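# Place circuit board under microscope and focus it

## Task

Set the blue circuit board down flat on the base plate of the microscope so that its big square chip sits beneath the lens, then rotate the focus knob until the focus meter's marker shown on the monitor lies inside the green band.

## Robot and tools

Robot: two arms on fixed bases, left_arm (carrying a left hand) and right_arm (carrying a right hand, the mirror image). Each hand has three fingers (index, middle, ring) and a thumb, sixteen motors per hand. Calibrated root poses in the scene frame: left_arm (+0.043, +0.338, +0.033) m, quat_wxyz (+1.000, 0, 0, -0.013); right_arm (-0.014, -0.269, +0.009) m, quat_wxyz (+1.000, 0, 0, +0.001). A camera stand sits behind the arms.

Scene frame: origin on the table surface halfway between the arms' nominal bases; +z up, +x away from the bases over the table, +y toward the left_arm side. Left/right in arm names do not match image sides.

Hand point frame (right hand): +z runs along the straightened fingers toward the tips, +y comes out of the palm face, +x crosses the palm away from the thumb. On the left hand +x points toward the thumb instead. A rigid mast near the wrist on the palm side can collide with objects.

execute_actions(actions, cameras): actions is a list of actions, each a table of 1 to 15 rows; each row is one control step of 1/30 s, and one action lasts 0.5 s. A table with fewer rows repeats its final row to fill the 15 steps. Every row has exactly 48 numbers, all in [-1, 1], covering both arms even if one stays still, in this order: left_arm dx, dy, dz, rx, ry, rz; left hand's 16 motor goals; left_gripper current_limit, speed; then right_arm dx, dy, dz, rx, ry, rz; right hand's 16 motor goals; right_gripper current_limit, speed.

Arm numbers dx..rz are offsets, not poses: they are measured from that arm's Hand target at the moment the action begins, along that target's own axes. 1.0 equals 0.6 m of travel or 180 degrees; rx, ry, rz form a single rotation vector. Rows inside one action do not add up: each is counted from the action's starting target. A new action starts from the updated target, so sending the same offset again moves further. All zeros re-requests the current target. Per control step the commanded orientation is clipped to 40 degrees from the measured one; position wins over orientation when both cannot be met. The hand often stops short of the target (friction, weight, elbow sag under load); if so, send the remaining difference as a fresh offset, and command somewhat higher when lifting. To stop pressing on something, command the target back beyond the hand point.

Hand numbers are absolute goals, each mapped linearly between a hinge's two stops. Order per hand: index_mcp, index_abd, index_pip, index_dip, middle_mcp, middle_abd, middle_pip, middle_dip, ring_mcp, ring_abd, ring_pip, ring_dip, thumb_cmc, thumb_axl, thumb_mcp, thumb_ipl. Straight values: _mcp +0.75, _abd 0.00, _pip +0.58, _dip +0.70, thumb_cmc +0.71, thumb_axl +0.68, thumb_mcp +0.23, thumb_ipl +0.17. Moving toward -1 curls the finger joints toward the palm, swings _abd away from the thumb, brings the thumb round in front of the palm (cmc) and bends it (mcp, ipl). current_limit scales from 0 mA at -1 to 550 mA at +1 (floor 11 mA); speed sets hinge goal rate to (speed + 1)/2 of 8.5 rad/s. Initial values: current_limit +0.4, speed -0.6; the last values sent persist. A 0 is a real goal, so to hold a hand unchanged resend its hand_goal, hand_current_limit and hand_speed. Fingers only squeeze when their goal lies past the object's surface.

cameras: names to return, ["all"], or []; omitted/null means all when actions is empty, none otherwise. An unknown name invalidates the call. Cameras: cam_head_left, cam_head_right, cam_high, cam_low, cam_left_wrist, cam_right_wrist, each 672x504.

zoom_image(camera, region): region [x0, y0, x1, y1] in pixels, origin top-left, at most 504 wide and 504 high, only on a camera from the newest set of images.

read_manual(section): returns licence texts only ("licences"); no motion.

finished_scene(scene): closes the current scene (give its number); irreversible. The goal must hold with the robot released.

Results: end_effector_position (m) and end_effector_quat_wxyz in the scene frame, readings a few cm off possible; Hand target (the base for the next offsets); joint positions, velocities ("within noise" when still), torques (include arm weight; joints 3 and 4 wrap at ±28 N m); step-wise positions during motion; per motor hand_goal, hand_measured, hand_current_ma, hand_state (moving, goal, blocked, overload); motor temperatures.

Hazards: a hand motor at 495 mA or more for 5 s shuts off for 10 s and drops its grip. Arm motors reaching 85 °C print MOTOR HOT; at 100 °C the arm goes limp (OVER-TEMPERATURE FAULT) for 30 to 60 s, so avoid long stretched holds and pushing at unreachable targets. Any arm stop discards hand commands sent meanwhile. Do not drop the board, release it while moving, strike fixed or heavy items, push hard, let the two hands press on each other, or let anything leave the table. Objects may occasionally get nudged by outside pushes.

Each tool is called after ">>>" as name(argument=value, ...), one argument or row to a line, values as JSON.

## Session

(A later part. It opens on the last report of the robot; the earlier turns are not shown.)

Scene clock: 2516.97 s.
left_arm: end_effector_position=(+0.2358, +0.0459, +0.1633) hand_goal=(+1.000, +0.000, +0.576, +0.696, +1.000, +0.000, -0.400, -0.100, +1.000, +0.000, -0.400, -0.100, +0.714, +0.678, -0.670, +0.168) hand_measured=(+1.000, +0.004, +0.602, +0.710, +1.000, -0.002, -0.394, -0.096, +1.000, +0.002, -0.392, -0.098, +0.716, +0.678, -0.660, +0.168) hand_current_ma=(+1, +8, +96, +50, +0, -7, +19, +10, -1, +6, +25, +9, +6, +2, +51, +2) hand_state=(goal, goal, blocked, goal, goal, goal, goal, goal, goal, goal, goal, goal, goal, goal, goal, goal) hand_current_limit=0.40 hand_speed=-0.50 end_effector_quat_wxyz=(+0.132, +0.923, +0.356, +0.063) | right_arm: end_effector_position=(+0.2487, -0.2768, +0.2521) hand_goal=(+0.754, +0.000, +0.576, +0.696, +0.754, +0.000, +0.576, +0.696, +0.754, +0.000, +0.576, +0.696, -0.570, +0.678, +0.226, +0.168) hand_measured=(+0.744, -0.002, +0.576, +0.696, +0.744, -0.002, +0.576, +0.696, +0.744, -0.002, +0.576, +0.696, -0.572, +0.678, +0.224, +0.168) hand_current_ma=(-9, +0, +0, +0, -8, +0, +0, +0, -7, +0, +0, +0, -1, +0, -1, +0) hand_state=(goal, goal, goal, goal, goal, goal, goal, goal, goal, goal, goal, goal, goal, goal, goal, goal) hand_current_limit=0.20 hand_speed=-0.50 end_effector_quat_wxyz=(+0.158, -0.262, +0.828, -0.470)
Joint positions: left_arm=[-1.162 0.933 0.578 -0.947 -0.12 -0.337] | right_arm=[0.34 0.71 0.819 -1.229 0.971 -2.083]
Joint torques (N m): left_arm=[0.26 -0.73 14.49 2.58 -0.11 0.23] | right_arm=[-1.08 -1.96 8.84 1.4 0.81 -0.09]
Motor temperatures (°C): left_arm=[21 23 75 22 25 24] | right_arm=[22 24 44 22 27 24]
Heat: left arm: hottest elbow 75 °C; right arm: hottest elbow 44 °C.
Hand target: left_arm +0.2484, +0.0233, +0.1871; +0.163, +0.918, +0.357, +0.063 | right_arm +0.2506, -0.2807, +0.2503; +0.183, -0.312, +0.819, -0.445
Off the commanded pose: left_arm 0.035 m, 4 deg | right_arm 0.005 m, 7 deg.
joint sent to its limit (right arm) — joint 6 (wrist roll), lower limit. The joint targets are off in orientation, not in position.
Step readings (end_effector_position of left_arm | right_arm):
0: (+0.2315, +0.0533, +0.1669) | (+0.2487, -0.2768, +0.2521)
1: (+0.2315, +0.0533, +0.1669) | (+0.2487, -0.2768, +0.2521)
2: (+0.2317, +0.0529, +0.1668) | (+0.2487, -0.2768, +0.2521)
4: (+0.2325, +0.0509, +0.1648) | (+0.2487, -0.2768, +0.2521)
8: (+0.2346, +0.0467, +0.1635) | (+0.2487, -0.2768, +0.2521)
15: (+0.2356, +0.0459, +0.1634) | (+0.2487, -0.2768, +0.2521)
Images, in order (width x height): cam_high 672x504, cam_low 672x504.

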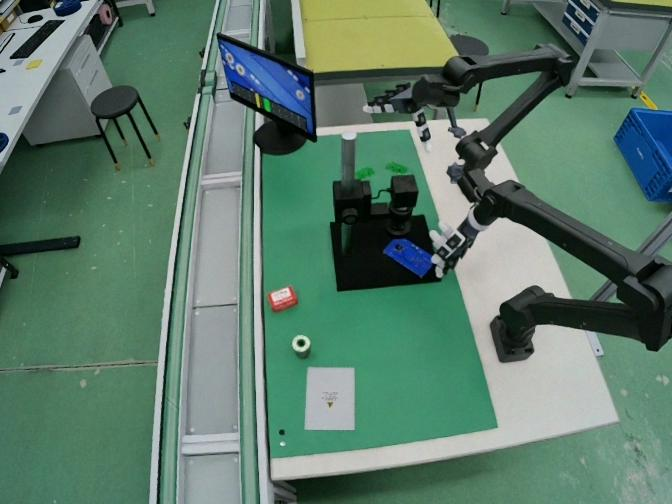

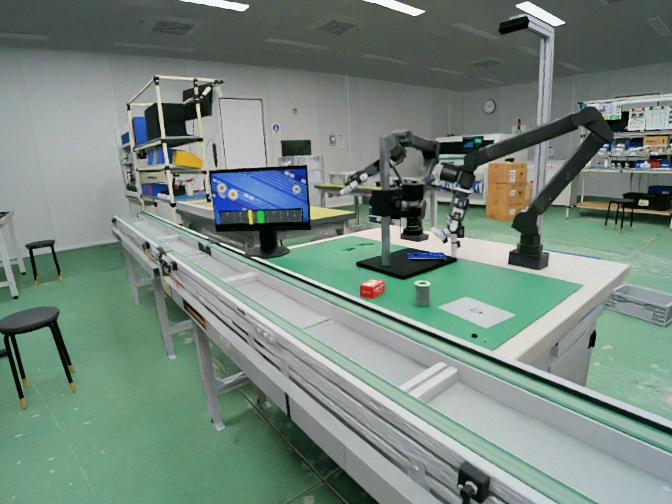

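>>> execute_actions(
  actions=[
    [[0,0,0,0,0,0,0.9,0,0.576,0.696,1,0,-0.4,-0.1,1,0,-0.4,-0.1,0.714,0.678,-0.67,0.168,0.4,-0.8,0,0,0,0,0,0,0.754,0,0.576,0.696,0.754,0,0.576,0.696,0.754,0,0.576,0.696,-0.571,0.678,0.226,0.168,0.2,-0.5]],
  ],
  cameras=["cam_high","cam_low"],
)

>>> zoom_image(
  camera="cam_high",
  region=[370, 220, 470, 320],
)

>>> zoom_image(
  camera="cam_low",
  region=[400, 225, 480, 285],
)

Scene clock: 2521.43 s.
left_arm: end_effector_position=(+0.2358, +0.0459, +0.1633) hand_goal=(+0.900, +0.000, +0.576, +0.696, +1.000, +0.000, -0.400, -0.100, +1.000, +0.000, -0.400, -0.100, +0.714, +0.678, -0.670, +0.168) hand_measured=(+0.998, +0.004, +0.602, +0.710, +1.000, -0.002, -0.394, -0.096, +1.000, +0.002, -0.392, -0.098, +0.716, +0.678, -0.660, +0.168) hand_current_ma=(+385, +8, +98, +51, +0, -7, +19, +10, -1, +6, +25, +9, +6, +2, +51, +2) hand_state=(blocked, goal, blocked, goal, goal, goal, goal, goal, goal, goal, goal, goal, goal, goal, goal, goal) hand_current_limit=0.40 hand_speed=-0.80 end_effector_quat_wxyz=(+0.132, +0.923, +0.356, +0.063) | right_arm: end_effector_position=(+0.2487, -0.2768, +0.2521) hand_goal=(+0.754, +0.000, +0.576, +0.696, +0.754, +0.000, +0.576, +0.696, +0.754, +0.000, +0.576, +0.696, -0.570, +0.678, +0.226, +0.168) hand_measured=(+0.744, -0.002, +0.576, +0.696, +0.744, -0.002, +0.576, +0.696, +0.744, -0.002, +0.576, +0.696, -0.572, +0.678, +0.224, +0.168) hand_current_ma=(-9, +0, +0, +0, -8, +0, +0, +0, -7, +0, +0, +0, -1, +0, -1, +0) hand_state=(goal, goal, goal, goal, goal, goal, goal, goal, goal, goal, goal, goal, goal, goal, goal, goal) hand_current_limit=0.20 hand_speed=-0.50 end_effector_quat_wxyz=(+0.158, -0.262, +0.828, -0.470)
Joint positions: left_arm=[-1.162 0.933 0.578 -0.947 -0.12 -0.337] | right_arm=[0.34 0.71 0.819 -1.229 0.971 -2.083]
Joint torques (N m): left_arm=[0.32 -0.73 14.49 2.47 -0.1 0.23] | right_arm=[-1.14 -2.08 8.87 1.42 0.82 -0.08]
Motor temperatures (°C): left_arm=[21 23 75 22 25 24] | right_arm=[22 24 44 22 27 24]
Heat: left arm: hottest elbow 75 °C; right arm: hottest elbow 44 °C.
Hand target: left_arm +0.2484, +0.0233, +0.1871; +0.163, +0.918, +0.357, +0.063 | right_arm +0.2506, -0.2807, +0.2503; +0.183, -0.312, +0.819, -0.445
Off the commanded pose: left_arm 0.035 m, 4 deg | right_arm 0.005 m, 7 deg.
joint sent to its limit (right arm) — joint 6 (wrist roll), lower limit. The joint targets are off in orientation, not in position.
Step readings (end_effector_position of left_arm | right_arm):
0: (+0.2358, +0.0459, +0.1633) | (+0.2487, -0.2768, +0.2521)
1: (+0.2358, +0.0459, +0.1633) | (+0.2487, -0.2768, +0.2521)
2: (+0.2358, +0.0459, +0.1633) | (+0.2487, -0.2768, +0.2521)
4: (+0.2358, +0.0459, +0.1633) | (+0.2487, -0.2768, +0.2521)
8: (+0.2358, +0.0459, +0.1633) | (+0.2487, -0.2768, +0.2521)
15: (+0.2358, +0.0459, +0.1633) | (+0.2487, -0.2768, +0.2521)
Images, in order (width x height): cam_high 672x504, cam_low 672x504.

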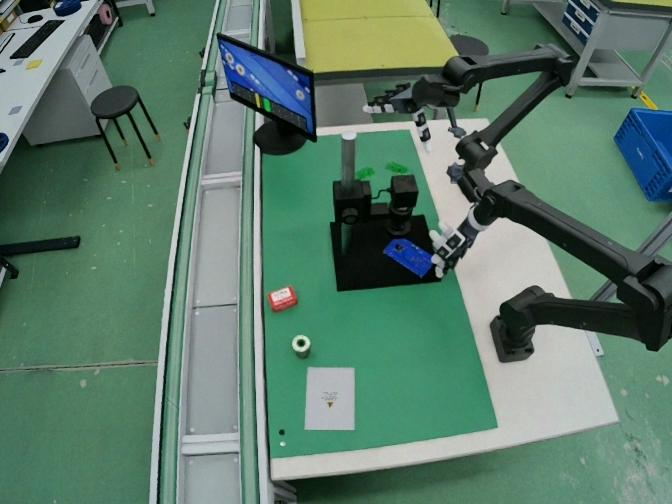

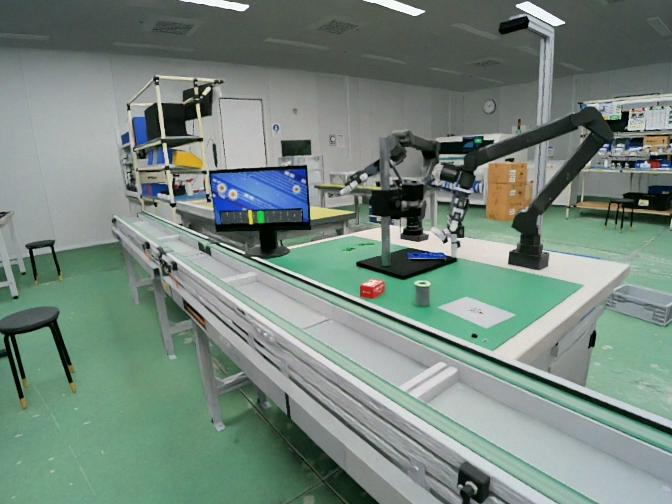

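Scaled by 5.040.

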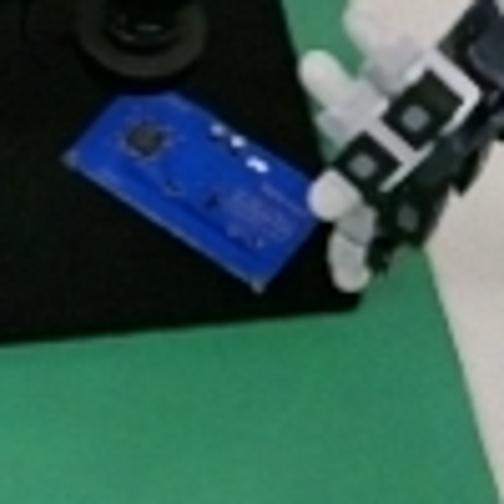

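Scaled by 6.300.

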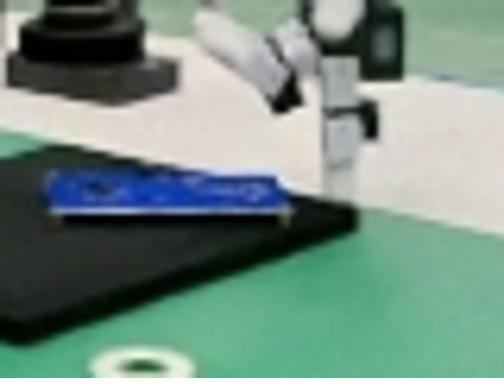

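>>> execute_actions(
  actions=[
    [[0,0.006,-0.0165,0,0,0,1,0,0.576,0.696,1,0,-0.4,-0.1,1,0,-0.4,-0.1,0.714,0.678,-0.67,0.168,0.4,-0.5,0,0,0,0,0,0,0.754,0,0.576,0.696,0.754,0,0.576,0.696,0.754,0,0.576,0.696,-0.571,0.678,0.226,0.168,0.2,-0.5]],
  ],
)

Scene clock: 2527.10 s.
left_arm: end_effector_position=(+0.2379, +0.0415, +0.1704) hand_goal=(+1.000, +0.000, +0.576, +0.696, +1.000, +0.000, -0.400, -0.100, +1.000, +0.000, -0.400, -0.100, +0.714, +0.678, -0.670, +0.168) hand_measured=(+1.000, +0.004, +0.578, +0.698, +1.000, -0.002, -0.394, -0.096, +1.000, +0.002, -0.392, -0.098, +0.716, +0.678, -0.660, +0.168) hand_current_ma=(+0, +8, +7, +8, +0, -7, +19, +10, -1, +6, +25, +9, +6, +2, +51, +2) hand_state=(goal, goal, goal, goal, goal, goal, goal, goal, goal, goal, goal, goal, goal, goal, goal, goal) hand_current_limit=0.40 hand_speed=-0.50 end_effector_quat_wxyz=(+0.139, +0.922, +0.357, +0.062) | right_arm: end_effector_position=(+0.2487, -0.2768, +0.2521) hand_goal=(+0.754, +0.000, +0.576, +0.696, +0.754, +0.000, +0.576, +0.696, +0.754, +0.000, +0.576, +0.696, -0.570, +0.678, +0.226, +0.168) hand_measured=(+0.744, -0.002, +0.576, +0.696, +0.744, -0.002, +0.576, +0.696, +0.744, -0.002, +0.576, +0.696, -0.572, +0.678, +0.224, +0.168) hand_current_ma=(-9, +0, +0, +0, -8, +0, +0, +0, -7, +0, +0, +0, -1, +0, -1, +0) hand_state=(goal, goal, goal, goal, goal, goal, goal, goal, goal, goal, goal, goal, goal, goal, goal, goal) hand_current_limit=0.20 hand_speed=-0.50 end_effector_quat_wxyz=(+0.158, -0.262, +0.828, -0.470)
Joint positions: left_arm=[-1.161 0.933 0.592 -0.947 -0.119 -0.337] | right_arm=[0.34 0.71 0.819 -1.229 0.971 -2.083]
Joint torques (N m): left_arm=[0.32 -1.61 15.21 1.21 -0.15 0.23] | right_arm=[-1.2 -1.96 8.84 1.4 0.81 -0.07]
Motor temperatures (°C): left_arm=[21 23 76 22 25 24] | right_arm=[22 24 44 22 27 24]
Heat: left arm: hottest elbow 76 °C; right arm: hottest elbow 44 °C.
Hand target: left_arm +0.2484, +0.0234, +0.1976; +0.163, +0.918, +0.357, +0.063 | right_arm +0.2506, -0.2807, +0.2503; +0.183, -0.312, +0.819, -0.445
Off the commanded pose: left_arm 0.034 m, 3 deg | right_arm 0.005 m, 7 deg.
joint sent to its limit (right arm) — joint 6 (wrist roll), lower limit. The joint targets are off in orientation, not in position.
Step readings (end_effector_position of left_arm | right_arm):
0: (+0.2358, +0.0459, +0.1633) | (+0.2487, -0.2768, +0.2521)
1: (+0.2358, +0.0459, +0.1633) | (+0.2487, -0.2768, +0.2521)
2: (+0.2358, +0.0457, +0.1637) | (+0.2487, -0.2768, +0.2521)
4: (+0.2360, +0.0455, +0.1640) | (+0.2487, -0.2768, +0.2521)
8: (+0.2369, +0.0438, +0.1668) | (+0.2487, -0.2768, +0.2521)
15: (+0.2378, +0.0415, +0.1704) | (+0.2487, -0.2768, +0.2521)

>>> execute_actions(
  actions=[
    [[0,-0.0046,0.0125,0,0,0,0.96,0,0.576,0.696,1,0,-0.4,-0.1,1,0,-0.4,-0.1,0.714,0.678,-0.67,0.168,0.4,-0.5,0,0,0,0,0,0,0.754,0,0.576,0.696,0.754,0,0.576,0.696,0.754,0,0.576,0.696,-0.571,0.678,0.226,0.168,0.2,-0.5]],
  ],
  cameras=["cam_high","cam_low"],
)

>>> zoom_image(
  camera="cam_high",
  region=[370, 220, 470, 320],
)

>>> zoom_image(
  camera="cam_low",
  region=[400, 225, 480, 285],
)

Scene clock: 2532.67 s.
left_arm: end_effector_position=(+0.2385, +0.0400, +0.1692) hand_goal=(+0.960, +0.000, +0.576, +0.696, +1.000, +0.000, -0.400, -0.100, +1.000, +0.000, -0.400, -0.100, +0.714, +0.678, -0.670, +0.168) hand_measured=(+0.962, +0.004, +0.578, +0.698, +1.000, -0.002, -0.394, -0.096, +1.000, +0.002, -0.392, -0.098, +0.716, +0.678, -0.660, +0.168) hand_current_ma=(+6, +8, +6, +8, +0, -7, +19, +10, -1, +6, +25, +9, +6, +2, +51, +2) hand_state=(goal, goal, goal, goal, goal, goal, goal, goal, goal, goal, goal, goal, goal, goal, goal, goal) hand_current_limit=0.40 hand_speed=-0.50 end_effector_quat_wxyz=(+0.140, +0.922, +0.357, +0.062) | right_arm: end_effector_position=(+0.2487, -0.2768, +0.2521) hand_goal=(+0.754, +0.000, +0.576, +0.696, +0.754, +0.000, +0.576, +0.696, +0.754, +0.000, +0.576, +0.696, -0.570, +0.678, +0.226, +0.168) hand_measured=(+0.744, -0.002, +0.576, +0.696, +0.744, -0.002, +0.576, +0.696, +0.744, -0.002, +0.576, +0.696, -0.572, +0.678, +0.224, +0.168) hand_current_ma=(-9, +0, +0, +0, -8, +0, +0, +0, -7, +0, +0, +0, -1, +0, -1, +0) hand_state=(goal, goal, goal, goal, goal, goal, goal, goal, goal, goal, goal, goal, goal, goal, goal, goal) hand_current_limit=0.20 hand_speed=-0.50 end_effector_quat_wxyz=(+0.158, -0.262, +0.828, -0.470)
Joint positions: left_arm=[-1.161 0.94 0.592 -0.94 -0.119 -0.337] | right_arm=[0.34 0.71 0.819 -1.229 0.971 -2.083]
Joint torques (N m): left_arm=[0.32 -1.38 13.89 1.95 -0.15 0.23] | right_arm=[-1.32 -1.9 8.84 1.37 0.81 -0.08]
Motor temperatures (°C): left_arm=[21 23 75 22 25 24] | right_arm=[22 24 44 22 27 24]
Heat: left arm: hottest elbow 75 °C; right arm: hottest elbow 44 °C.
Hand target: left_arm +0.2484, +0.0233, +0.1896; +0.163, +0.918, +0.357, +0.063 | right_arm +0.2506, -0.2807, +0.2503; +0.183, -0.312, +0.819, -0.445
Off the commanded pose: left_arm 0.028 m, 3 deg | right_arm 0.005 m, 7 deg.
joint sent to its limit (right arm) — joint 6 (wrist roll), lower limit. The joint targets are off in orientation, not in position.
Step readings (end_effector_position of left_arm | right_arm):
0: (+0.2379, +0.0415, +0.1704) | (+0.2487, -0.2768, +0.2521)
1: (+0.2379, +0.0415, +0.1704) | (+0.2487, -0.2768, +0.2521)
2: (+0.2379, +0.0415, +0.1704) | (+0.2487, -0.2768, +0.2521)
4: (+0.2379, +0.0414, +0.1701) | (+0.2487, -0.2768, +0.2521)
8: (+0.2382, +0.0407, +0.1693) | (+0.2487, -0.2768, +0.2521)
15: (+0.2384, +0.0401, +0.1691) | (+0.2487, -0.2768, +0.2521)
Images, in order (width x height): cam_high 672x504, cam_low 672x504.

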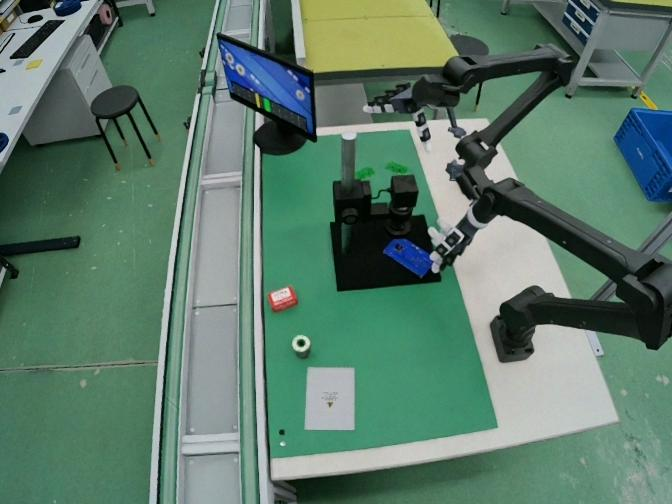

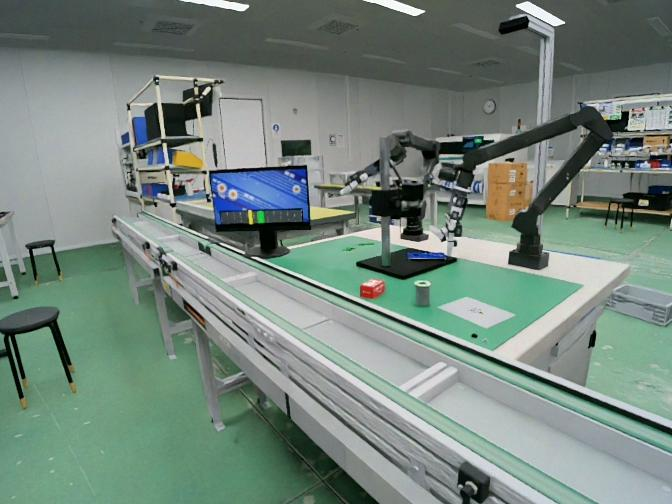

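Scaled by 5.040.

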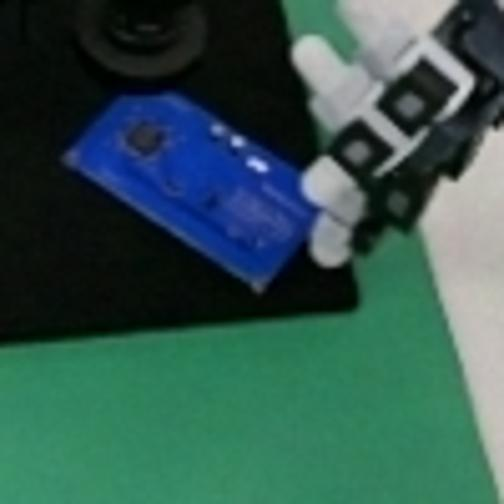

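Scaled by 6.300.

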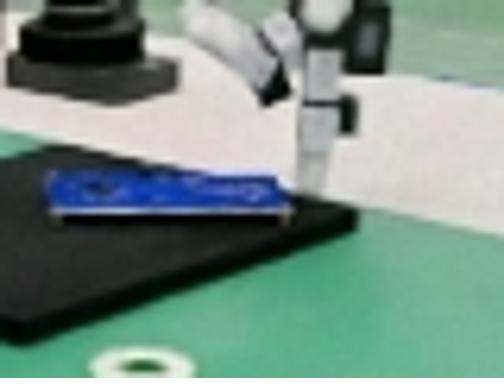

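>>> execute_actions(
  actions=[
    [[0,-0.0057,0.0157,0,0,0,1,0,0.576,0.696,1,0,-0.4,-0.1,1,0,-0.4,-0.1,0.714,0.678,-0.67,0.168,0.4,-0.2,0,0,0,0,0,0,0.754,0,0.576,0.696,0.754,0,0.576,0.696,0.754,0,0.576,0.696,-0.571,0.678,0.226,0.168,0.2,-0.5]],
  ],
)

Scene clock: 2537.20 s.
left_arm: end_effector_position=(+0.2413, +0.0332, +0.1692) hand_goal=(+1.000, +0.000, +0.576, +0.696, +1.000, +0.000, -0.400, -0.100, +1.000, +0.000, -0.400, -0.100, +0.714, +0.678, -0.670, +0.168) hand_measured=(+0.996, +0.004, +0.578, +0.698, +1.000, -0.002, -0.394, -0.096, +1.000, +0.002, -0.392, -0.098, +0.716, +0.678, -0.660, +0.168) hand_current_ma=(-17, +8, +6, +8, +0, -7, +19, +10, -1, +6, +25, +9, +6, +2, +51, +2) hand_state=(goal, goal, goal, goal, goal, goal, goal, goal, goal, goal, goal, goal, goal, goal, goal, goal) hand_current_limit=0.40 hand_speed=-0.20 end_effector_quat_wxyz=(+0.150, +0.920, +0.357, +0.062) | right_arm: end_effector_position=(+0.2487, -0.2768, +0.2521) hand_goal=(+0.754, +0.000, +0.576, +0.696, +0.754, +0.000, +0.576, +0.696, +0.754, +0.000, +0.576, +0.696, -0.570, +0.678, +0.226, +0.168) hand_measured=(+0.744, -0.002, +0.576, +0.696, +0.744, -0.002, +0.576, +0.696, +0.744, -0.002, +0.576, +0.696, -0.572, +0.678, +0.224, +0.168) hand_current_ma=(-9, +0, +0, +0, -8, +0, +0, +0, -7, +0, +0, +0, -1, +0, -1, +0) hand_state=(goal, goal, goal, goal, goal, goal, goal, goal, goal, goal, goal, goal, goal, goal, goal, goal) hand_current_limit=0.20 hand_speed=-0.50 end_effector_quat_wxyz=(+0.158, -0.262, +0.828, -0.470)
Joint positions: left_arm=[-1.16 0.954 0.592 -0.905 -0.118 -0.337] | right_arm=[0.34 0.71 0.819 -1.229 0.971 -2.083]
Joint torques (N m): left_arm=[0.38 -1.67 12.36 2.02 -0.14 0.23] | right_arm=[-1.32 -1.85 8.84 1.43 0.82 -0.08]
Motor temperatures (°C): left_arm=[21 23 74 22 25 24] | right_arm=[22 24 44 22 27 24]
Heat: left arm: hottest elbow 74 °C; right arm: hottest elbow 44 °C.
Hand target: left_arm +0.2484, +0.0233, +0.1797; +0.163, +0.918, +0.357, +0.063 | right_arm +0.2506, -0.2807, +0.2503; +0.183, -0.312, +0.819, -0.445
Off the commanded pose: left_arm 0.016 m, 2 deg | right_arm 0.005 m, 7 deg.
joint sent to its limit (right arm) — joint 6 (wrist roll), lower limit. The joint targets are off in orientation, not in position.
Step readings (end_effector_position of left_arm | right_arm):
0: (+0.2385, +0.0400, +0.1692) | (+0.2487, -0.2768, +0.2521)
1: (+0.2385, +0.0399, +0.1693) | (+0.2487, -0.2768, +0.2521)
2: (+0.2387, +0.0394, +0.1695) | (+0.2487, -0.2768, +0.2521)
4: (+0.2395, +0.0374, +0.1699) | (+0.2487, -0.2768, +0.2521)
8: (+0.2407, +0.0344, +0.1693) | (+0.2487, -0.2768, +0.2521)
15: (+0.2412, +0.0333, +0.1691) | (+0.2487, -0.2768, +0.2521)

>>> execute_actions(
  actions=[
    [[0.0036,-0.0368,0,0,0,0,1,0,0.576,0.696,1,0,-0.4,-0.1,1,0,-0.4,-0.1,0.714,0.678,-0.67,0.168,0.4,-0.2,0,0,0,0,0,0,0.754,0,0.576,0.696,0.754,0,0.576,0.696,0.754,0,0.576,0.696,-0.571,0.678,0.226,0.168,0.2,-0.5]],
  ],
  cameras=["cam_high","cam_low"],
)

>>> zoom_image(
  camera="cam_high",
  region=[370, 220, 470, 320],
)

>>> zoom_image(
  camera="cam_low",
  region=[400, 225, 480, 285],
)

Scene clock: 2542.93 s.
left_arm: end_effector_position=(+0.2398, +0.0366, +0.1791) hand_goal=(+1.000, +0.000, +0.576, +0.696, +1.000, +0.000, -0.400, -0.100, +1.000, +0.000, -0.400, -0.100, +0.714, +0.678, -0.670, +0.168) hand_measured=(+0.996, +0.004, +0.578, +0.698, +1.000, -0.002, -0.394, -0.096, +1.000, +0.002, -0.392, -0.098, +0.716, +0.678, -0.660, +0.168) hand_current_ma=(-15, +8, +6, +8, +0, -7, +19, +10, -1, +6, +25, +9, +6, +2, +51, +2) hand_state=(goal, goal, goal, goal, goal, goal, goal, goal, goal, goal, goal, goal, goal, goal, goal, goal) hand_current_limit=0.40 hand_speed=-0.20 end_effector_quat_wxyz=(+0.167, +0.917, +0.356, +0.063) | right_arm: end_effector_position=(+0.2487, -0.2768, +0.2521) hand_goal=(+0.754, +0.000, +0.576, +0.696, +0.754, +0.000, +0.576, +0.696, +0.754, +0.000, +0.576, +0.696, -0.570, +0.678, +0.226, +0.168) hand_measured=(+0.744, -0.002, +0.576, +0.696, +0.744, -0.002, +0.576, +0.696, +0.744, -0.002, +0.576, +0.696, -0.572, +0.678, +0.224, +0.168) hand_current_ma=(-9, +0, +0, +0, -8, +0, +0, +0, -7, +0, +0, +0, -1, +0, -1, +0) hand_state=(goal, goal, goal, goal, goal, goal, goal, goal, goal, goal, goal, goal, goal, goal, goal, goal) hand_current_limit=0.20 hand_speed=-0.50 end_effector_quat_wxyz=(+0.158, -0.262, +0.828, -0.470)
Joint positions: left_arm=[-1.162 0.91 0.582 -0.905 -0.121 -0.337] | right_arm=[0.34 0.71 0.819 -1.229 0.971 -2.083]
Joint torques (N m): left_arm=[-1.32 -2.37 9.14 1.74 -0.31 0.03] | right_arm=[-1.26 -2.14 8.84 1.43 0.81 -0.07]
Motor temperatures (°C): left_arm=[21 23 72 22 25 24] | right_arm=[22 24 44 22 27 24]
Heat: left arm: hottest elbow 72 °C; right arm: hottest elbow 44 °C.
Hand target: left_arm +0.2359, +0.0400, +0.1721; +0.163, +0.918, +0.357, +0.063 | right_arm +0.2506, -0.2807, +0.2503; +0.183, -0.312, +0.819, -0.445
Off the commanded pose: left_arm 0.009 m, 0 deg | right_arm 0.005 m, 7 deg.
joint sent to its limit (right arm) — joint 6 (wrist roll), lower limit. The joint targets are off in orientation, not in position.
Step readings (end_effector_position of left_arm | right_arm):
0: (+0.2413, +0.0332, +0.1692) | (+0.2487, -0.2768, +0.2521)
1: (+0.2413, +0.0332, +0.1692) | (+0.2487, -0.2768, +0.2521)
2: (+0.2413, +0.0332, +0.1692) | (+0.2487, -0.2768, +0.2521)
4: (+0.2413, +0.0332, +0.1711) | (+0.2487, -0.2768, +0.2521)
8: (+0.2414, +0.0336, +0.1799) | (+0.2487, -0.2768, +0.2521)
15: (+0.2402, +0.0357, +0.1806) | (+0.2487, -0.2768, +0.2521)
Images, in order (width x height): cam_high 672x504, cam_low 672x504.

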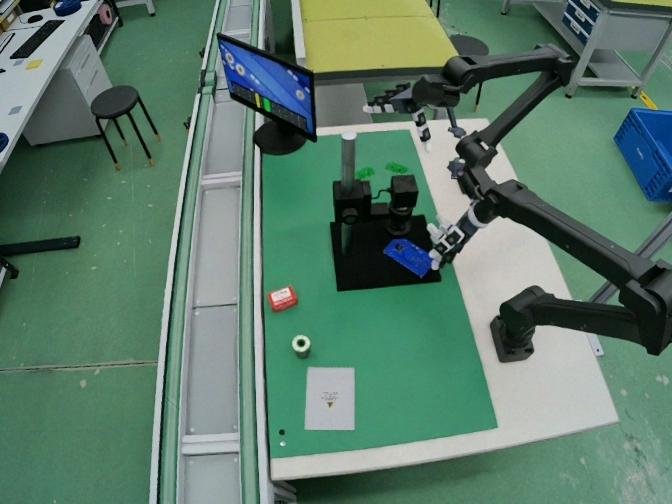

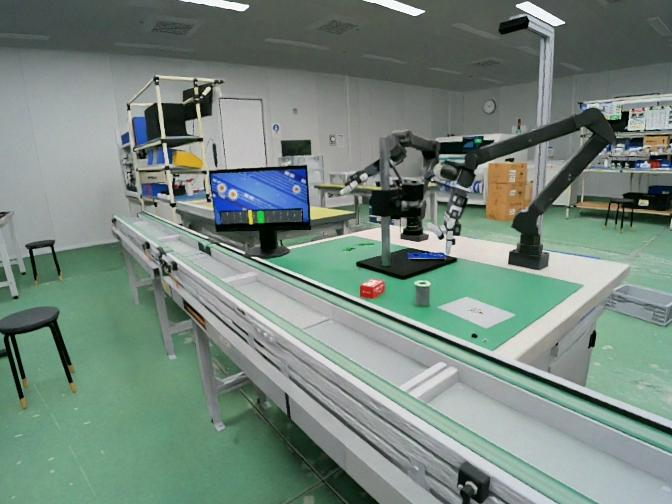

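Scaled by 5.040.

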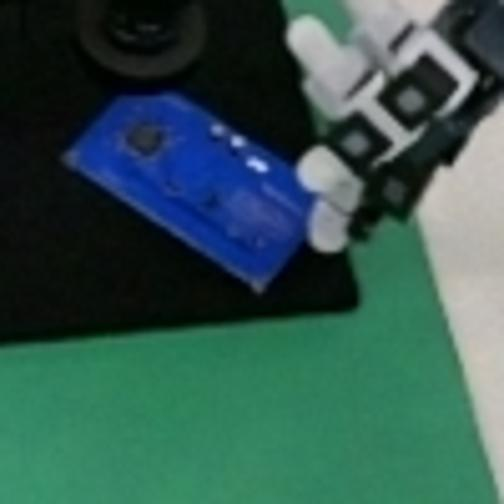

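Scaled by 6.300.

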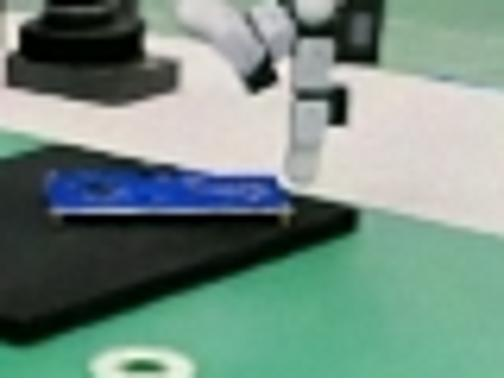

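>>> execute_actions(
  actions=[
    [[0,-0.0057,0.0157,0,0,0,1,0,0.576,0.696,1,0,-0.4,-0.1,1,0,-0.4,-0.1,0.714,0.678,-0.67,0.168,0.4,-0.2,0,0,0,0,0,0,0.754,0,0.576,0.696,0.754,0,0.576,0.696,0.754,0,0.576,0.696,-0.571,0.678,0.226,0.168,0.2,-0.5]],
  ],
)

Scene clock: 2547.47 s.
left_arm: end_effector_position=(+0.2389, +0.0384, +0.1719) hand_goal=(+1.000, +0.000, +0.576, +0.696, +1.000, +0.000, -0.400, -0.100, +1.000, +0.000, -0.400, -0.100, +0.714, +0.678, -0.670, +0.168) hand_measured=(+0.996, +0.004, +0.578, +0.698, +1.000, -0.002, -0.394, -0.096, +1.000, +0.002, -0.392, -0.098, +0.716, +0.678, -0.660, +0.168) hand_current_ma=(-15, +8, +6, +8, +0, -7, +19, +10, -1, +6, +25, +9, +6, +2, +51, +2) hand_state=(goal, goal, goal, goal, goal, goal, goal, goal, goal, goal, goal, goal, goal, goal, goal, goal) hand_current_limit=0.40 hand_speed=-0.20 end_effector_quat_wxyz=(+0.168, +0.917, +0.356, +0.063) | right_arm: end_effector_position=(+0.2487, -0.2768, +0.2521) hand_goal=(+0.754, +0.000, +0.576, +0.696, +0.754, +0.000, +0.576, +0.696, +0.754, +0.000, +0.576, +0.696, -0.570, +0.678, +0.226, +0.168) hand_measured=(+0.744, -0.002, +0.576, +0.696, +0.744, -0.002, +0.576, +0.696, +0.744, -0.002, +0.576, +0.696, -0.572, +0.678, +0.224, +0.168) hand_current_ma=(-9, +0, +0, +0, -8, +0, +0, +0, -7, +0, +0, +0, -1, +0, -1, +0) hand_state=(goal, goal, goal, goal, goal, goal, goal, goal, goal, goal, goal, goal, goal, goal, goal, goal) hand_current_limit=0.20 hand_speed=-0.50 end_effector_quat_wxyz=(+0.158, -0.262, +0.828, -0.470)
Joint positions: left_arm=[-1.162 0.91 0.561 -0.88 -0.121 -0.337] | right_arm=[0.34 0.71 0.819 -1.229 0.971 -2.083]
Joint torques (N m): left_arm=[-1.32 -1.26 9.07 2.21 -0.3 0.03] | right_arm=[-1.38 -2.02 8.83 1.44 0.82 -0.09]
Motor temperatures (°C): left_arm=[21 23 71 22 25 24] | right_arm=[22 24 44 22 27 24]
Heat: left arm: hottest elbow 71 °C; right arm: hottest elbow 44 °C.
Hand target: left_arm +0.2359, +0.0400, +0.1620; +0.163, +0.918, +0.357, +0.063 | right_arm +0.2506, -0.2807, +0.2503; +0.183, -0.312, +0.819, -0.445
Off the commanded pose: left_arm 0.010 m, 1 deg | right_arm 0.005 m, 7 deg.
joint sent to its limit (right arm) — joint 6 (wrist roll), lower limit. The joint targets are off in orientation, not in position.
Step readings (end_effector_position of left_arm | right_arm):
0: (+0.2398, +0.0366, +0.1791) | (+0.2487, -0.2768, +0.2521)
1: (+0.2398, +0.0366, +0.1791) | (+0.2487, -0.2768, +0.2521)
2: (+0.2398, +0.0367, +0.1788) | (+0.2487, -0.2768, +0.2521)
4: (+0.2397, +0.0368, +0.1774) | (+0.2487, -0.2768, +0.2521)
8: (+0.2389, +0.0387, +0.1727) | (+0.2487, -0.2768, +0.2521)
15: (+0.2389, +0.0386, +0.1718) | (+0.2487, -0.2768, +0.2521)

>>> execute_actions(
  actions=[
    [[0,-0.0017,0.0047,0,0,0,1,0,0.576,0.696,1,0,-0.4,-0.1,1,0,-0.4,-0.1,0.714,0.678,-0.67,0.168,0.4,-0.2,0,0,0,0,0,0,0.754,0,0.576,0.696,0.754,0,0.576,0.696,0.754,0,0.576,0.696,-0.571,0.678,0.226,0.168,0.2,-0.5]],
    [[0,0,0,0,0,0,0.93,0,0.576,0.696,1,0,-0.4,-0.1,1,0,-0.4,-0.1,0.714,0.678,-0.67,0.168,0.4,-0.9,0,0,0,0,0,0,0.754,0,0.576,0.696,0.754,0,0.576,0.696,0.754,0,0.576,0.696,-0.571,0.678,0.226,0.168,0.2,-0.5]],
  ],
  cameras=["cam_high","cam_low"],
)

>>> zoom_image(
  camera="cam_high",
  region=[370, 220, 470, 320],
)

>>> zoom_image(
  camera="cam_low",
  region=[400, 225, 480, 285],
)

Scene clock: 2554.07 s.
left_arm: end_effector_position=(+0.2390, +0.0383, +0.1694) hand_goal=(+0.930, +0.000, +0.576, +0.696, +1.000, +0.000, -0.400, -0.100, +1.000, +0.000, -0.400, -0.100, +0.714, +0.678, -0.670, +0.168) hand_measured=(+0.940, +0.002, +0.578, +0.698, +1.000, -0.002, -0.394, -0.096, +1.000, +0.002, -0.392, -0.098, +0.716, +0.678, -0.660, +0.168) hand_current_ma=(+38, +7, +6, +8, +0, -7, +19, +10, -1, +6, +25, +9, +6, +2, +51, +2) hand_state=(goal, goal, goal, goal, goal, goal, goal, goal, goal, goal, goal, goal, goal, goal, goal, goal) hand_current_limit=0.40 hand_speed=-0.90 end_effector_quat_wxyz=(+0.169, +0.917, +0.356, +0.063) | right_arm: end_effector_position=(+0.2487, -0.2768, +0.2521) hand_goal=(+0.754, +0.000, +0.576, +0.696, +0.754, +0.000, +0.576, +0.696, +0.754, +0.000, +0.576, +0.696, -0.570, +0.678, +0.226, +0.168) hand_measured=(+0.744, -0.002, +0.576, +0.696, +0.744, -0.002, +0.576, +0.696, +0.744, -0.002, +0.576, +0.696, -0.572, +0.678, +0.224, +0.168) hand_current_ma=(-9, +0, +0, +0, -8, +0, +0, +0, -7, +0, +0, +0, -1, +0, -1, +0) hand_state=(goal, goal, goal, goal, goal, goal, goal, goal, goal, goal, goal, goal, goal, goal, goal, goal) hand_current_limit=0.20 hand_speed=-0.50 end_effector_quat_wxyz=(+0.158, -0.262, +0.828, -0.470)
Joint positions: left_arm=[-1.162 0.913 0.555 -0.87 -0.121 -0.337] | right_arm=[0.34 0.71 0.819 -1.229 0.971 -2.083]
Joint torques (N m): left_arm=[-1.26 -1.44 9.02 2.15 -0.32 0.03] | right_arm=[-1.08 -1.79 8.9 1.46 0.81 -0.08]
Motor temperatures (°C): left_arm=[21 23 70 22 25 24] | right_arm=[22 24 44 22 27 24]
Heat: left arm: hottest elbow 70 °C; right arm: hottest elbow 44 °C.
Hand target: left_arm +0.2359, +0.0399, +0.1591; +0.163, +0.918, +0.357, +0.063 | right_arm +0.2506, -0.2807, +0.2503; +0.183, -0.312, +0.819, -0.445
Off the commanded pose: left_arm 0.011 m, 1 deg | right_arm 0.005 m, 7 deg.
joint sent to its limit (right arm) — joint 6 (wrist roll), lower limit. The joint targets are off in orientation, not in position.
Step readings (end_effector_position of left_arm | right_arm):
0: (+0.2389, +0.0384, +0.1719) | (+0.2487, -0.2768, +0.2521)
1: (+0.2389, +0.0384, +0.1719) | (+0.2487, -0.2768, +0.2521)
2: (+0.2390, +0.0383, +0.1720) | (+0.2487, -0.2768, +0.2521)
4: (+0.2392, +0.0378, +0.1723) | (+0.2487, -0.2768, +0.2521)
8: (+0.2396, +0.0368, +0.1724) | (+0.2487, -0.2768, +0.2521)
15: (+0.2397, +0.0365, +0.1724) | (+0.2487, -0.2768, +0.2521)
16: (+0.2397, +0.0365, +0.1724) | (+0.2487, -0.2768, +0.2521)
17: (+0.2397, +0.0365, +0.1724) | (+0.2487, -0.2768, +0.2521)
19: (+0.2396, +0.0369, +0.1718) | (+0.2487, -0.2768, +0.2521)
23: (+0.2390, +0.0382, +0.1697) | (+0.2487, -0.2768, +0.2521)
30: (+0.2390, +0.0383, +0.1694) | (+0.2487, -0.2768, +0.2521)
Images, in order (width x height): cam_high 672x504, cam_low 672x504.

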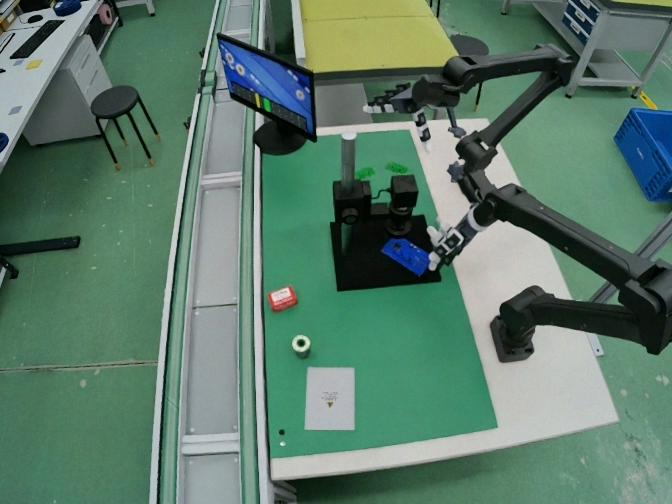

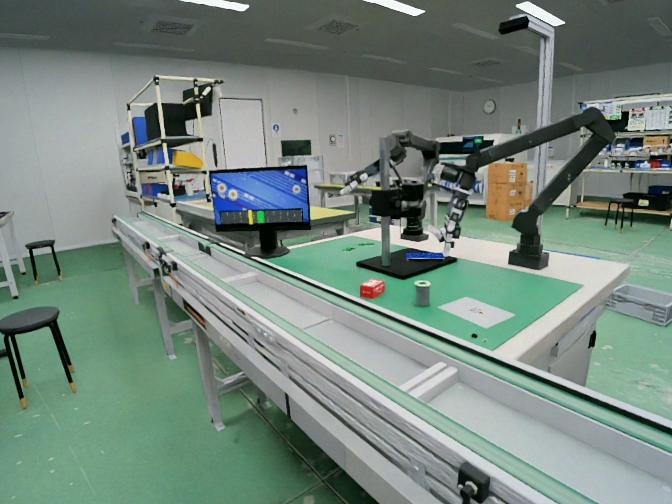

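Scaled by 5.040.

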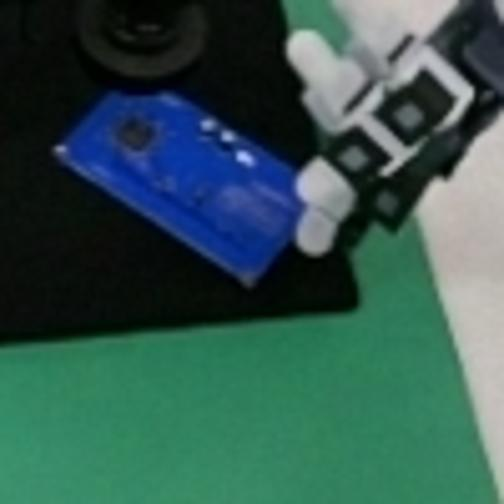

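Scaled by 6.300.

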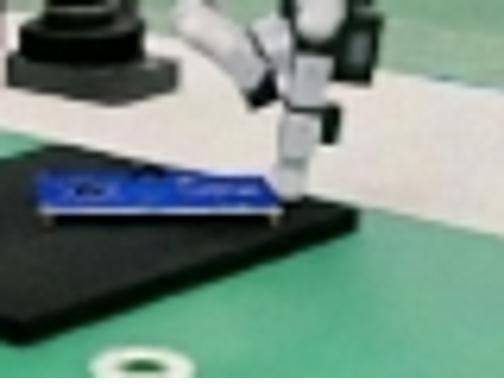

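>>> execute_actions(
  actions=[],
  cameras=["cam_head_left","cam_head_right"],
)

>>> zoom_image(
  camera="cam_head_left",
  region=[340, 160, 430, 250],
)

>>> zoom_image(
  camera="cam_head_right",
  region=[280, 160, 400, 260],
)

Scene clock: 2556.77 s.
left_arm: end_effector_position=(+0.2390, +0.0383, +0.1694) hand_goal=(+0.930, +0.000, +0.576, +0.696, +1.000, +0.000, -0.400, -0.100, +1.000, +0.000, -0.400, -0.100, +0.714, +0.678, -0.670, +0.168) hand_measured=(+0.940, +0.002, +0.578, +0.698, +1.000, -0.002, -0.394, -0.096, +1.000, +0.002, -0.392, -0.098, +0.716, +0.678, -0.660, +0.168) hand_current_ma=(+38, +7, +6, +8, +0, -7, +19, +10, -1, +6, +25, +9, +6, +2, +51, +2) hand_state=(goal, goal, goal, goal, goal, goal, goal, goal, goal, goal, goal, goal, goal, goal, goal, goal) hand_current_limit=0.40 hand_speed=-0.90 end_effector_quat_wxyz=(+0.169, +0.917, +0.356, +0.063) | right_arm: end_effector_position=(+0.2487, -0.2768, +0.2521) hand_goal=(+0.754, +0.000, +0.576, +0.696, +0.754, +0.000, +0.576, +0.696, +0.754, +0.000, +0.576, +0.696, -0.570, +0.678, +0.226, +0.168) hand_measured=(+0.744, -0.002, +0.576, +0.696, +0.744, -0.002, +0.576, +0.696, +0.744, -0.002, +0.576, +0.696, -0.572, +0.678, +0.224, +0.168) hand_current_ma=(-9, +0, +0, +0, -8, +0, +0, +0, -7, +0, +0, +0, -1, +0, -1, +0) hand_state=(goal, goal, goal, goal, goal, goal, goal, goal, goal, goal, goal, goal, goal, goal, goal, goal) hand_current_limit=0.20 hand_speed=-0.50 end_effector_quat_wxyz=(+0.158, -0.262, +0.828, -0.470)
Joint positions: left_arm=[-1.162 0.913 0.555 -0.87 -0.121 -0.337] | right_arm=[0.34 0.71 0.819 -1.229 0.971 -2.083]
Joint velocities: within noise
Joint torques (N m): left_arm=[-1.26 -1.14 9.07 2.19 -0.3 0.03] | right_arm=[-1.26 -1.9 8.87 1.43 0.82 -0.08]
Motor temperatures (°C): left_arm=[21 23 69 22 25 24] | right_arm=[22 24 44 22 27 24]
Heat: left arm: hottest elbow 69 °C; right arm: hottest elbow 44 °C.
Hand target: left_arm +0.2359, +0.0399, +0.1591; +0.163, +0.918, +0.357, +0.063 | right_arm +0.2506, -0.2807, +0.2503; +0.183, -0.312, +0.819, -0.445
Off the commanded pose: left_arm 0.011 m, 1 deg | right_arm 0.005 m, 7 deg.
Images, in order (width x height): cam_head_left 672x504, cam_head_right 672x504.

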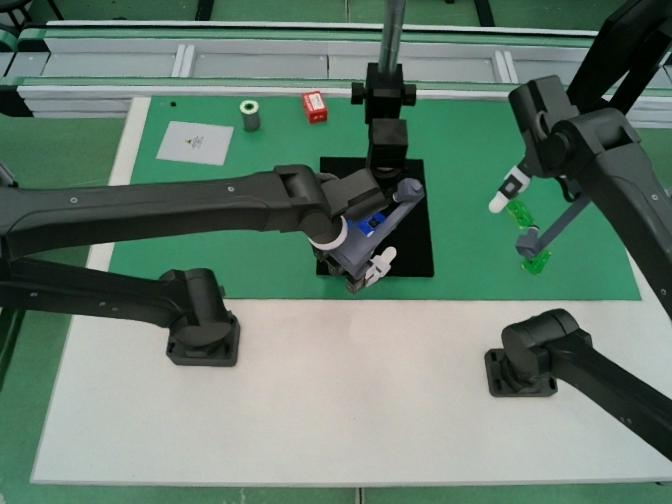

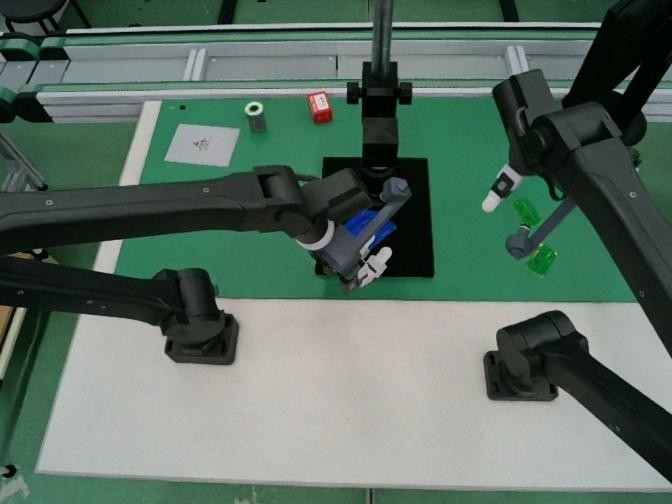

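Scaled by 5.600.

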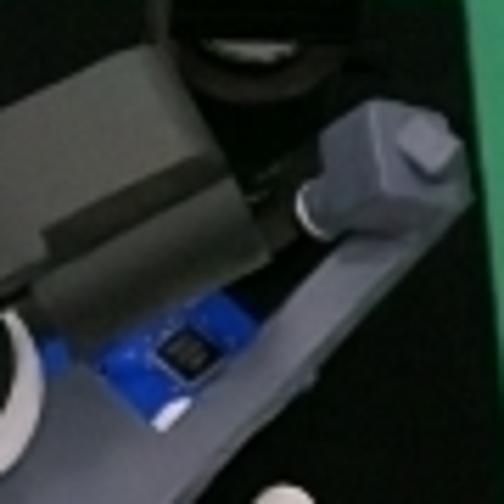

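Scaled by 4.200.

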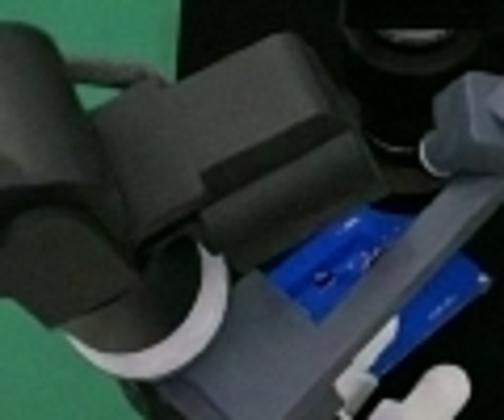

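>>> execute_actions(
  actions=[
    [[0,0,0,0,0,0,0.9,0,0.576,0.696,1,0,-0.4,-0.1,1,0,-0.4,-0.1,0.714,0.678,-0.67,0.168,0.4,-0.9,0,0,0,0,0,0,0.754,0,0.576,0.696,0.754,0,0.576,0.696,0.754,0,0.576,0.696,-0.571,0.678,0.226,0.168,0.2,-0.5]],
  ],
  cameras=["cam_high","cam_head_left","cam_low"],
)

>>> zoom_image(
  camera="cam_high",
  region=[370, 220, 470, 320],
)

>>> zoom_image(
  camera="cam_head_left",
  region=[340, 160, 430, 250],
)

>>> zoom_image(
  camera="cam_low",
  region=[400, 225, 480, 285],
)

Scene clock: 2614.43 s.
left_arm: end_effector_position=(+0.2390, +0.0383, +0.1692) hand_goal=(+0.900, +0.000, +0.576, +0.696, +1.000, +0.000, -0.400, -0.100, +1.000, +0.000, -0.400, -0.100, +0.714, +0.678, -0.670, +0.168) hand_measured=(+0.910, +0.002, +0.578, +0.698, +1.000, -0.002, -0.394, -0.096, +1.000, +0.002, -0.392, -0.098, +0.716, +0.678, -0.660, +0.168) hand_current_ma=(+36, +7, +6, +8, +0, -7, +19, +10, -1, +6, +25, +9, +6, +2, +51, +2) hand_state=(goal, goal, goal, goal, goal, goal, goal, goal, goal, goal, goal, goal, goal, goal, goal, goal) hand_current_limit=0.40 hand_speed=-0.90 end_effector_quat_wxyz=(+0.169, +0.917, +0.356, +0.063) | right_arm: end_effector_position=(+0.2487, -0.2768, +0.2521) hand_goal=(+0.754, +0.000, +0.576, +0.696, +0.754, +0.000, +0.576, +0.696, +0.754, +0.000, +0.576, +0.696, -0.570, +0.678, +0.226, +0.168) hand_measured=(+0.744, -0.002, +0.576, +0.696, +0.744, -0.002, +0.576, +0.696, +0.744, -0.002, +0.576, +0.696, -0.572, +0.678, +0.224, +0.168) hand_current_ma=(-9, +0, +0, +0, -8, +0, +0, +0, -7, +0, +0, +0, -1, +0, -1, +0) hand_state=(goal, goal, goal, goal, goal, goal, goal, goal, goal, goal, goal, goal, goal, goal, goal, goal) hand_current_limit=0.20 hand_speed=-0.50 end_effector_quat_wxyz=(+0.158, -0.262, +0.828, -0.470)
Joint positions: left_arm=[-1.162 0.914 0.555 -0.87 -0.121 -0.337] | right_arm=[0.34 0.71 0.819 -1.229 0.971 -2.083]
Joint torques (N m): left_arm=[-1.2 -1.26 9.03 2.14 -0.32 0.04] | right_arm=[-1.49 -1.96 8.85 1.37 0.82 -0.09]
Motor temperatures (°C): left_arm=[21 23 61 22 25 24] | right_arm=[22 24 44 22 27 24]
Heat: left arm: hottest elbow 61 °C; right arm: hottest elbow 44 °C.
Hand target: left_arm +0.2359, +0.0399, +0.1591; +0.163, +0.918, +0.357, +0.063 | right_arm +0.2506, -0.2807, +0.2503; +0.183, -0.312, +0.819, -0.445
Off the commanded pose: left_arm 0.011 m, 1 deg | right_arm 0.005 m, 7 deg.
joint sent to its limit (right arm) — joint 6 (wrist roll), lower limit. The joint targets are off in orientation, not in position.
Step readings (end_effector_position of left_arm | right_arm):
0: (+0.2390, +0.0383, +0.1694) | (+0.2487, -0.2768, +0.2521)
1: (+0.2390, +0.0383, +0.1694) | (+0.2487, -0.2768, +0.2521)
2: (+0.2390, +0.0383, +0.1694) | (+0.2487, -0.2768, +0.2521)
4: (+0.2390, +0.0383, +0.1694) | (+0.2487, -0.2768, +0.2521)
8: (+0.2390, +0.0383, +0.1692) | (+0.2487, -0.2768, +0.2521)
15: (+0.2390, +0.0383, +0.1692) | (+0.2487, -0.2768, +0.2521)
Images, in order (width x height): cam_head_left 672x504, cam_high 672x504, cam_low 672x504.

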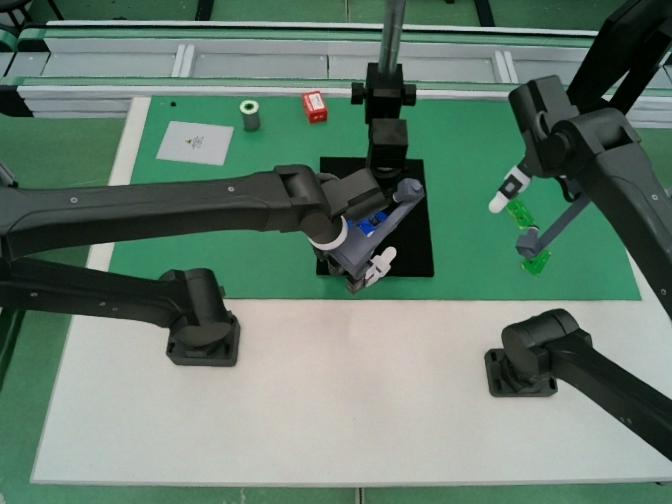

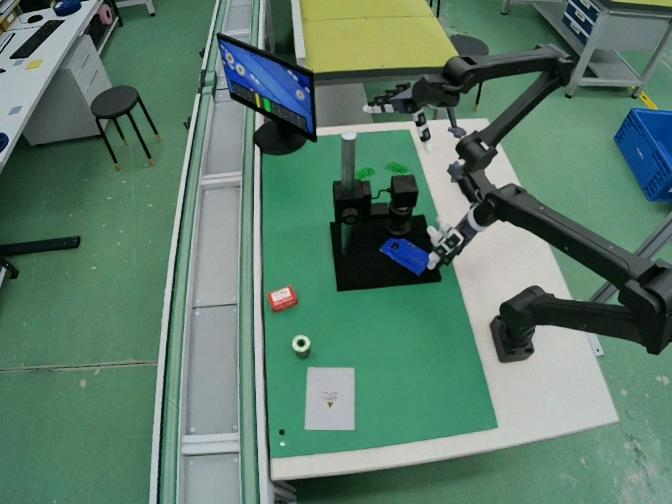

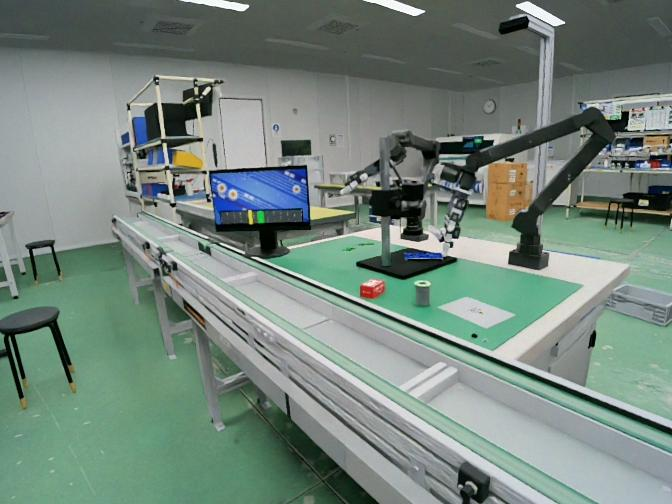

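Scaled by 5.040.

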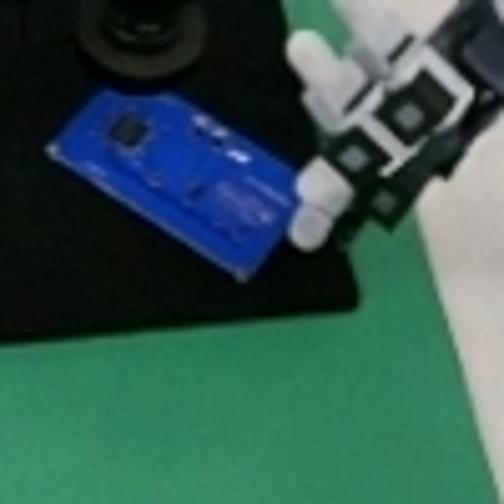

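Scaled by 5.600.

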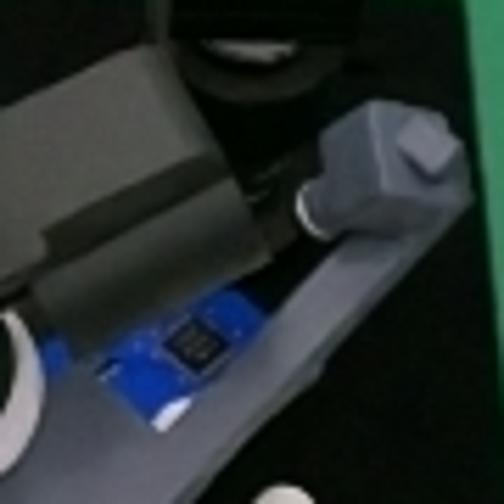

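Scaled by 6.300.

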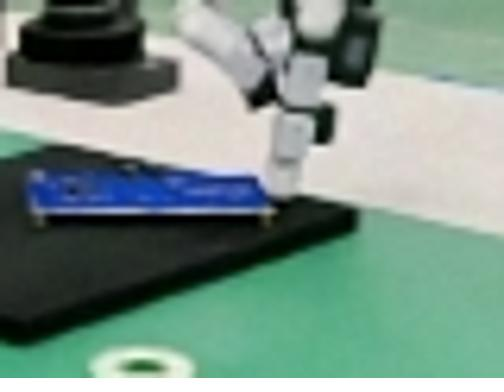

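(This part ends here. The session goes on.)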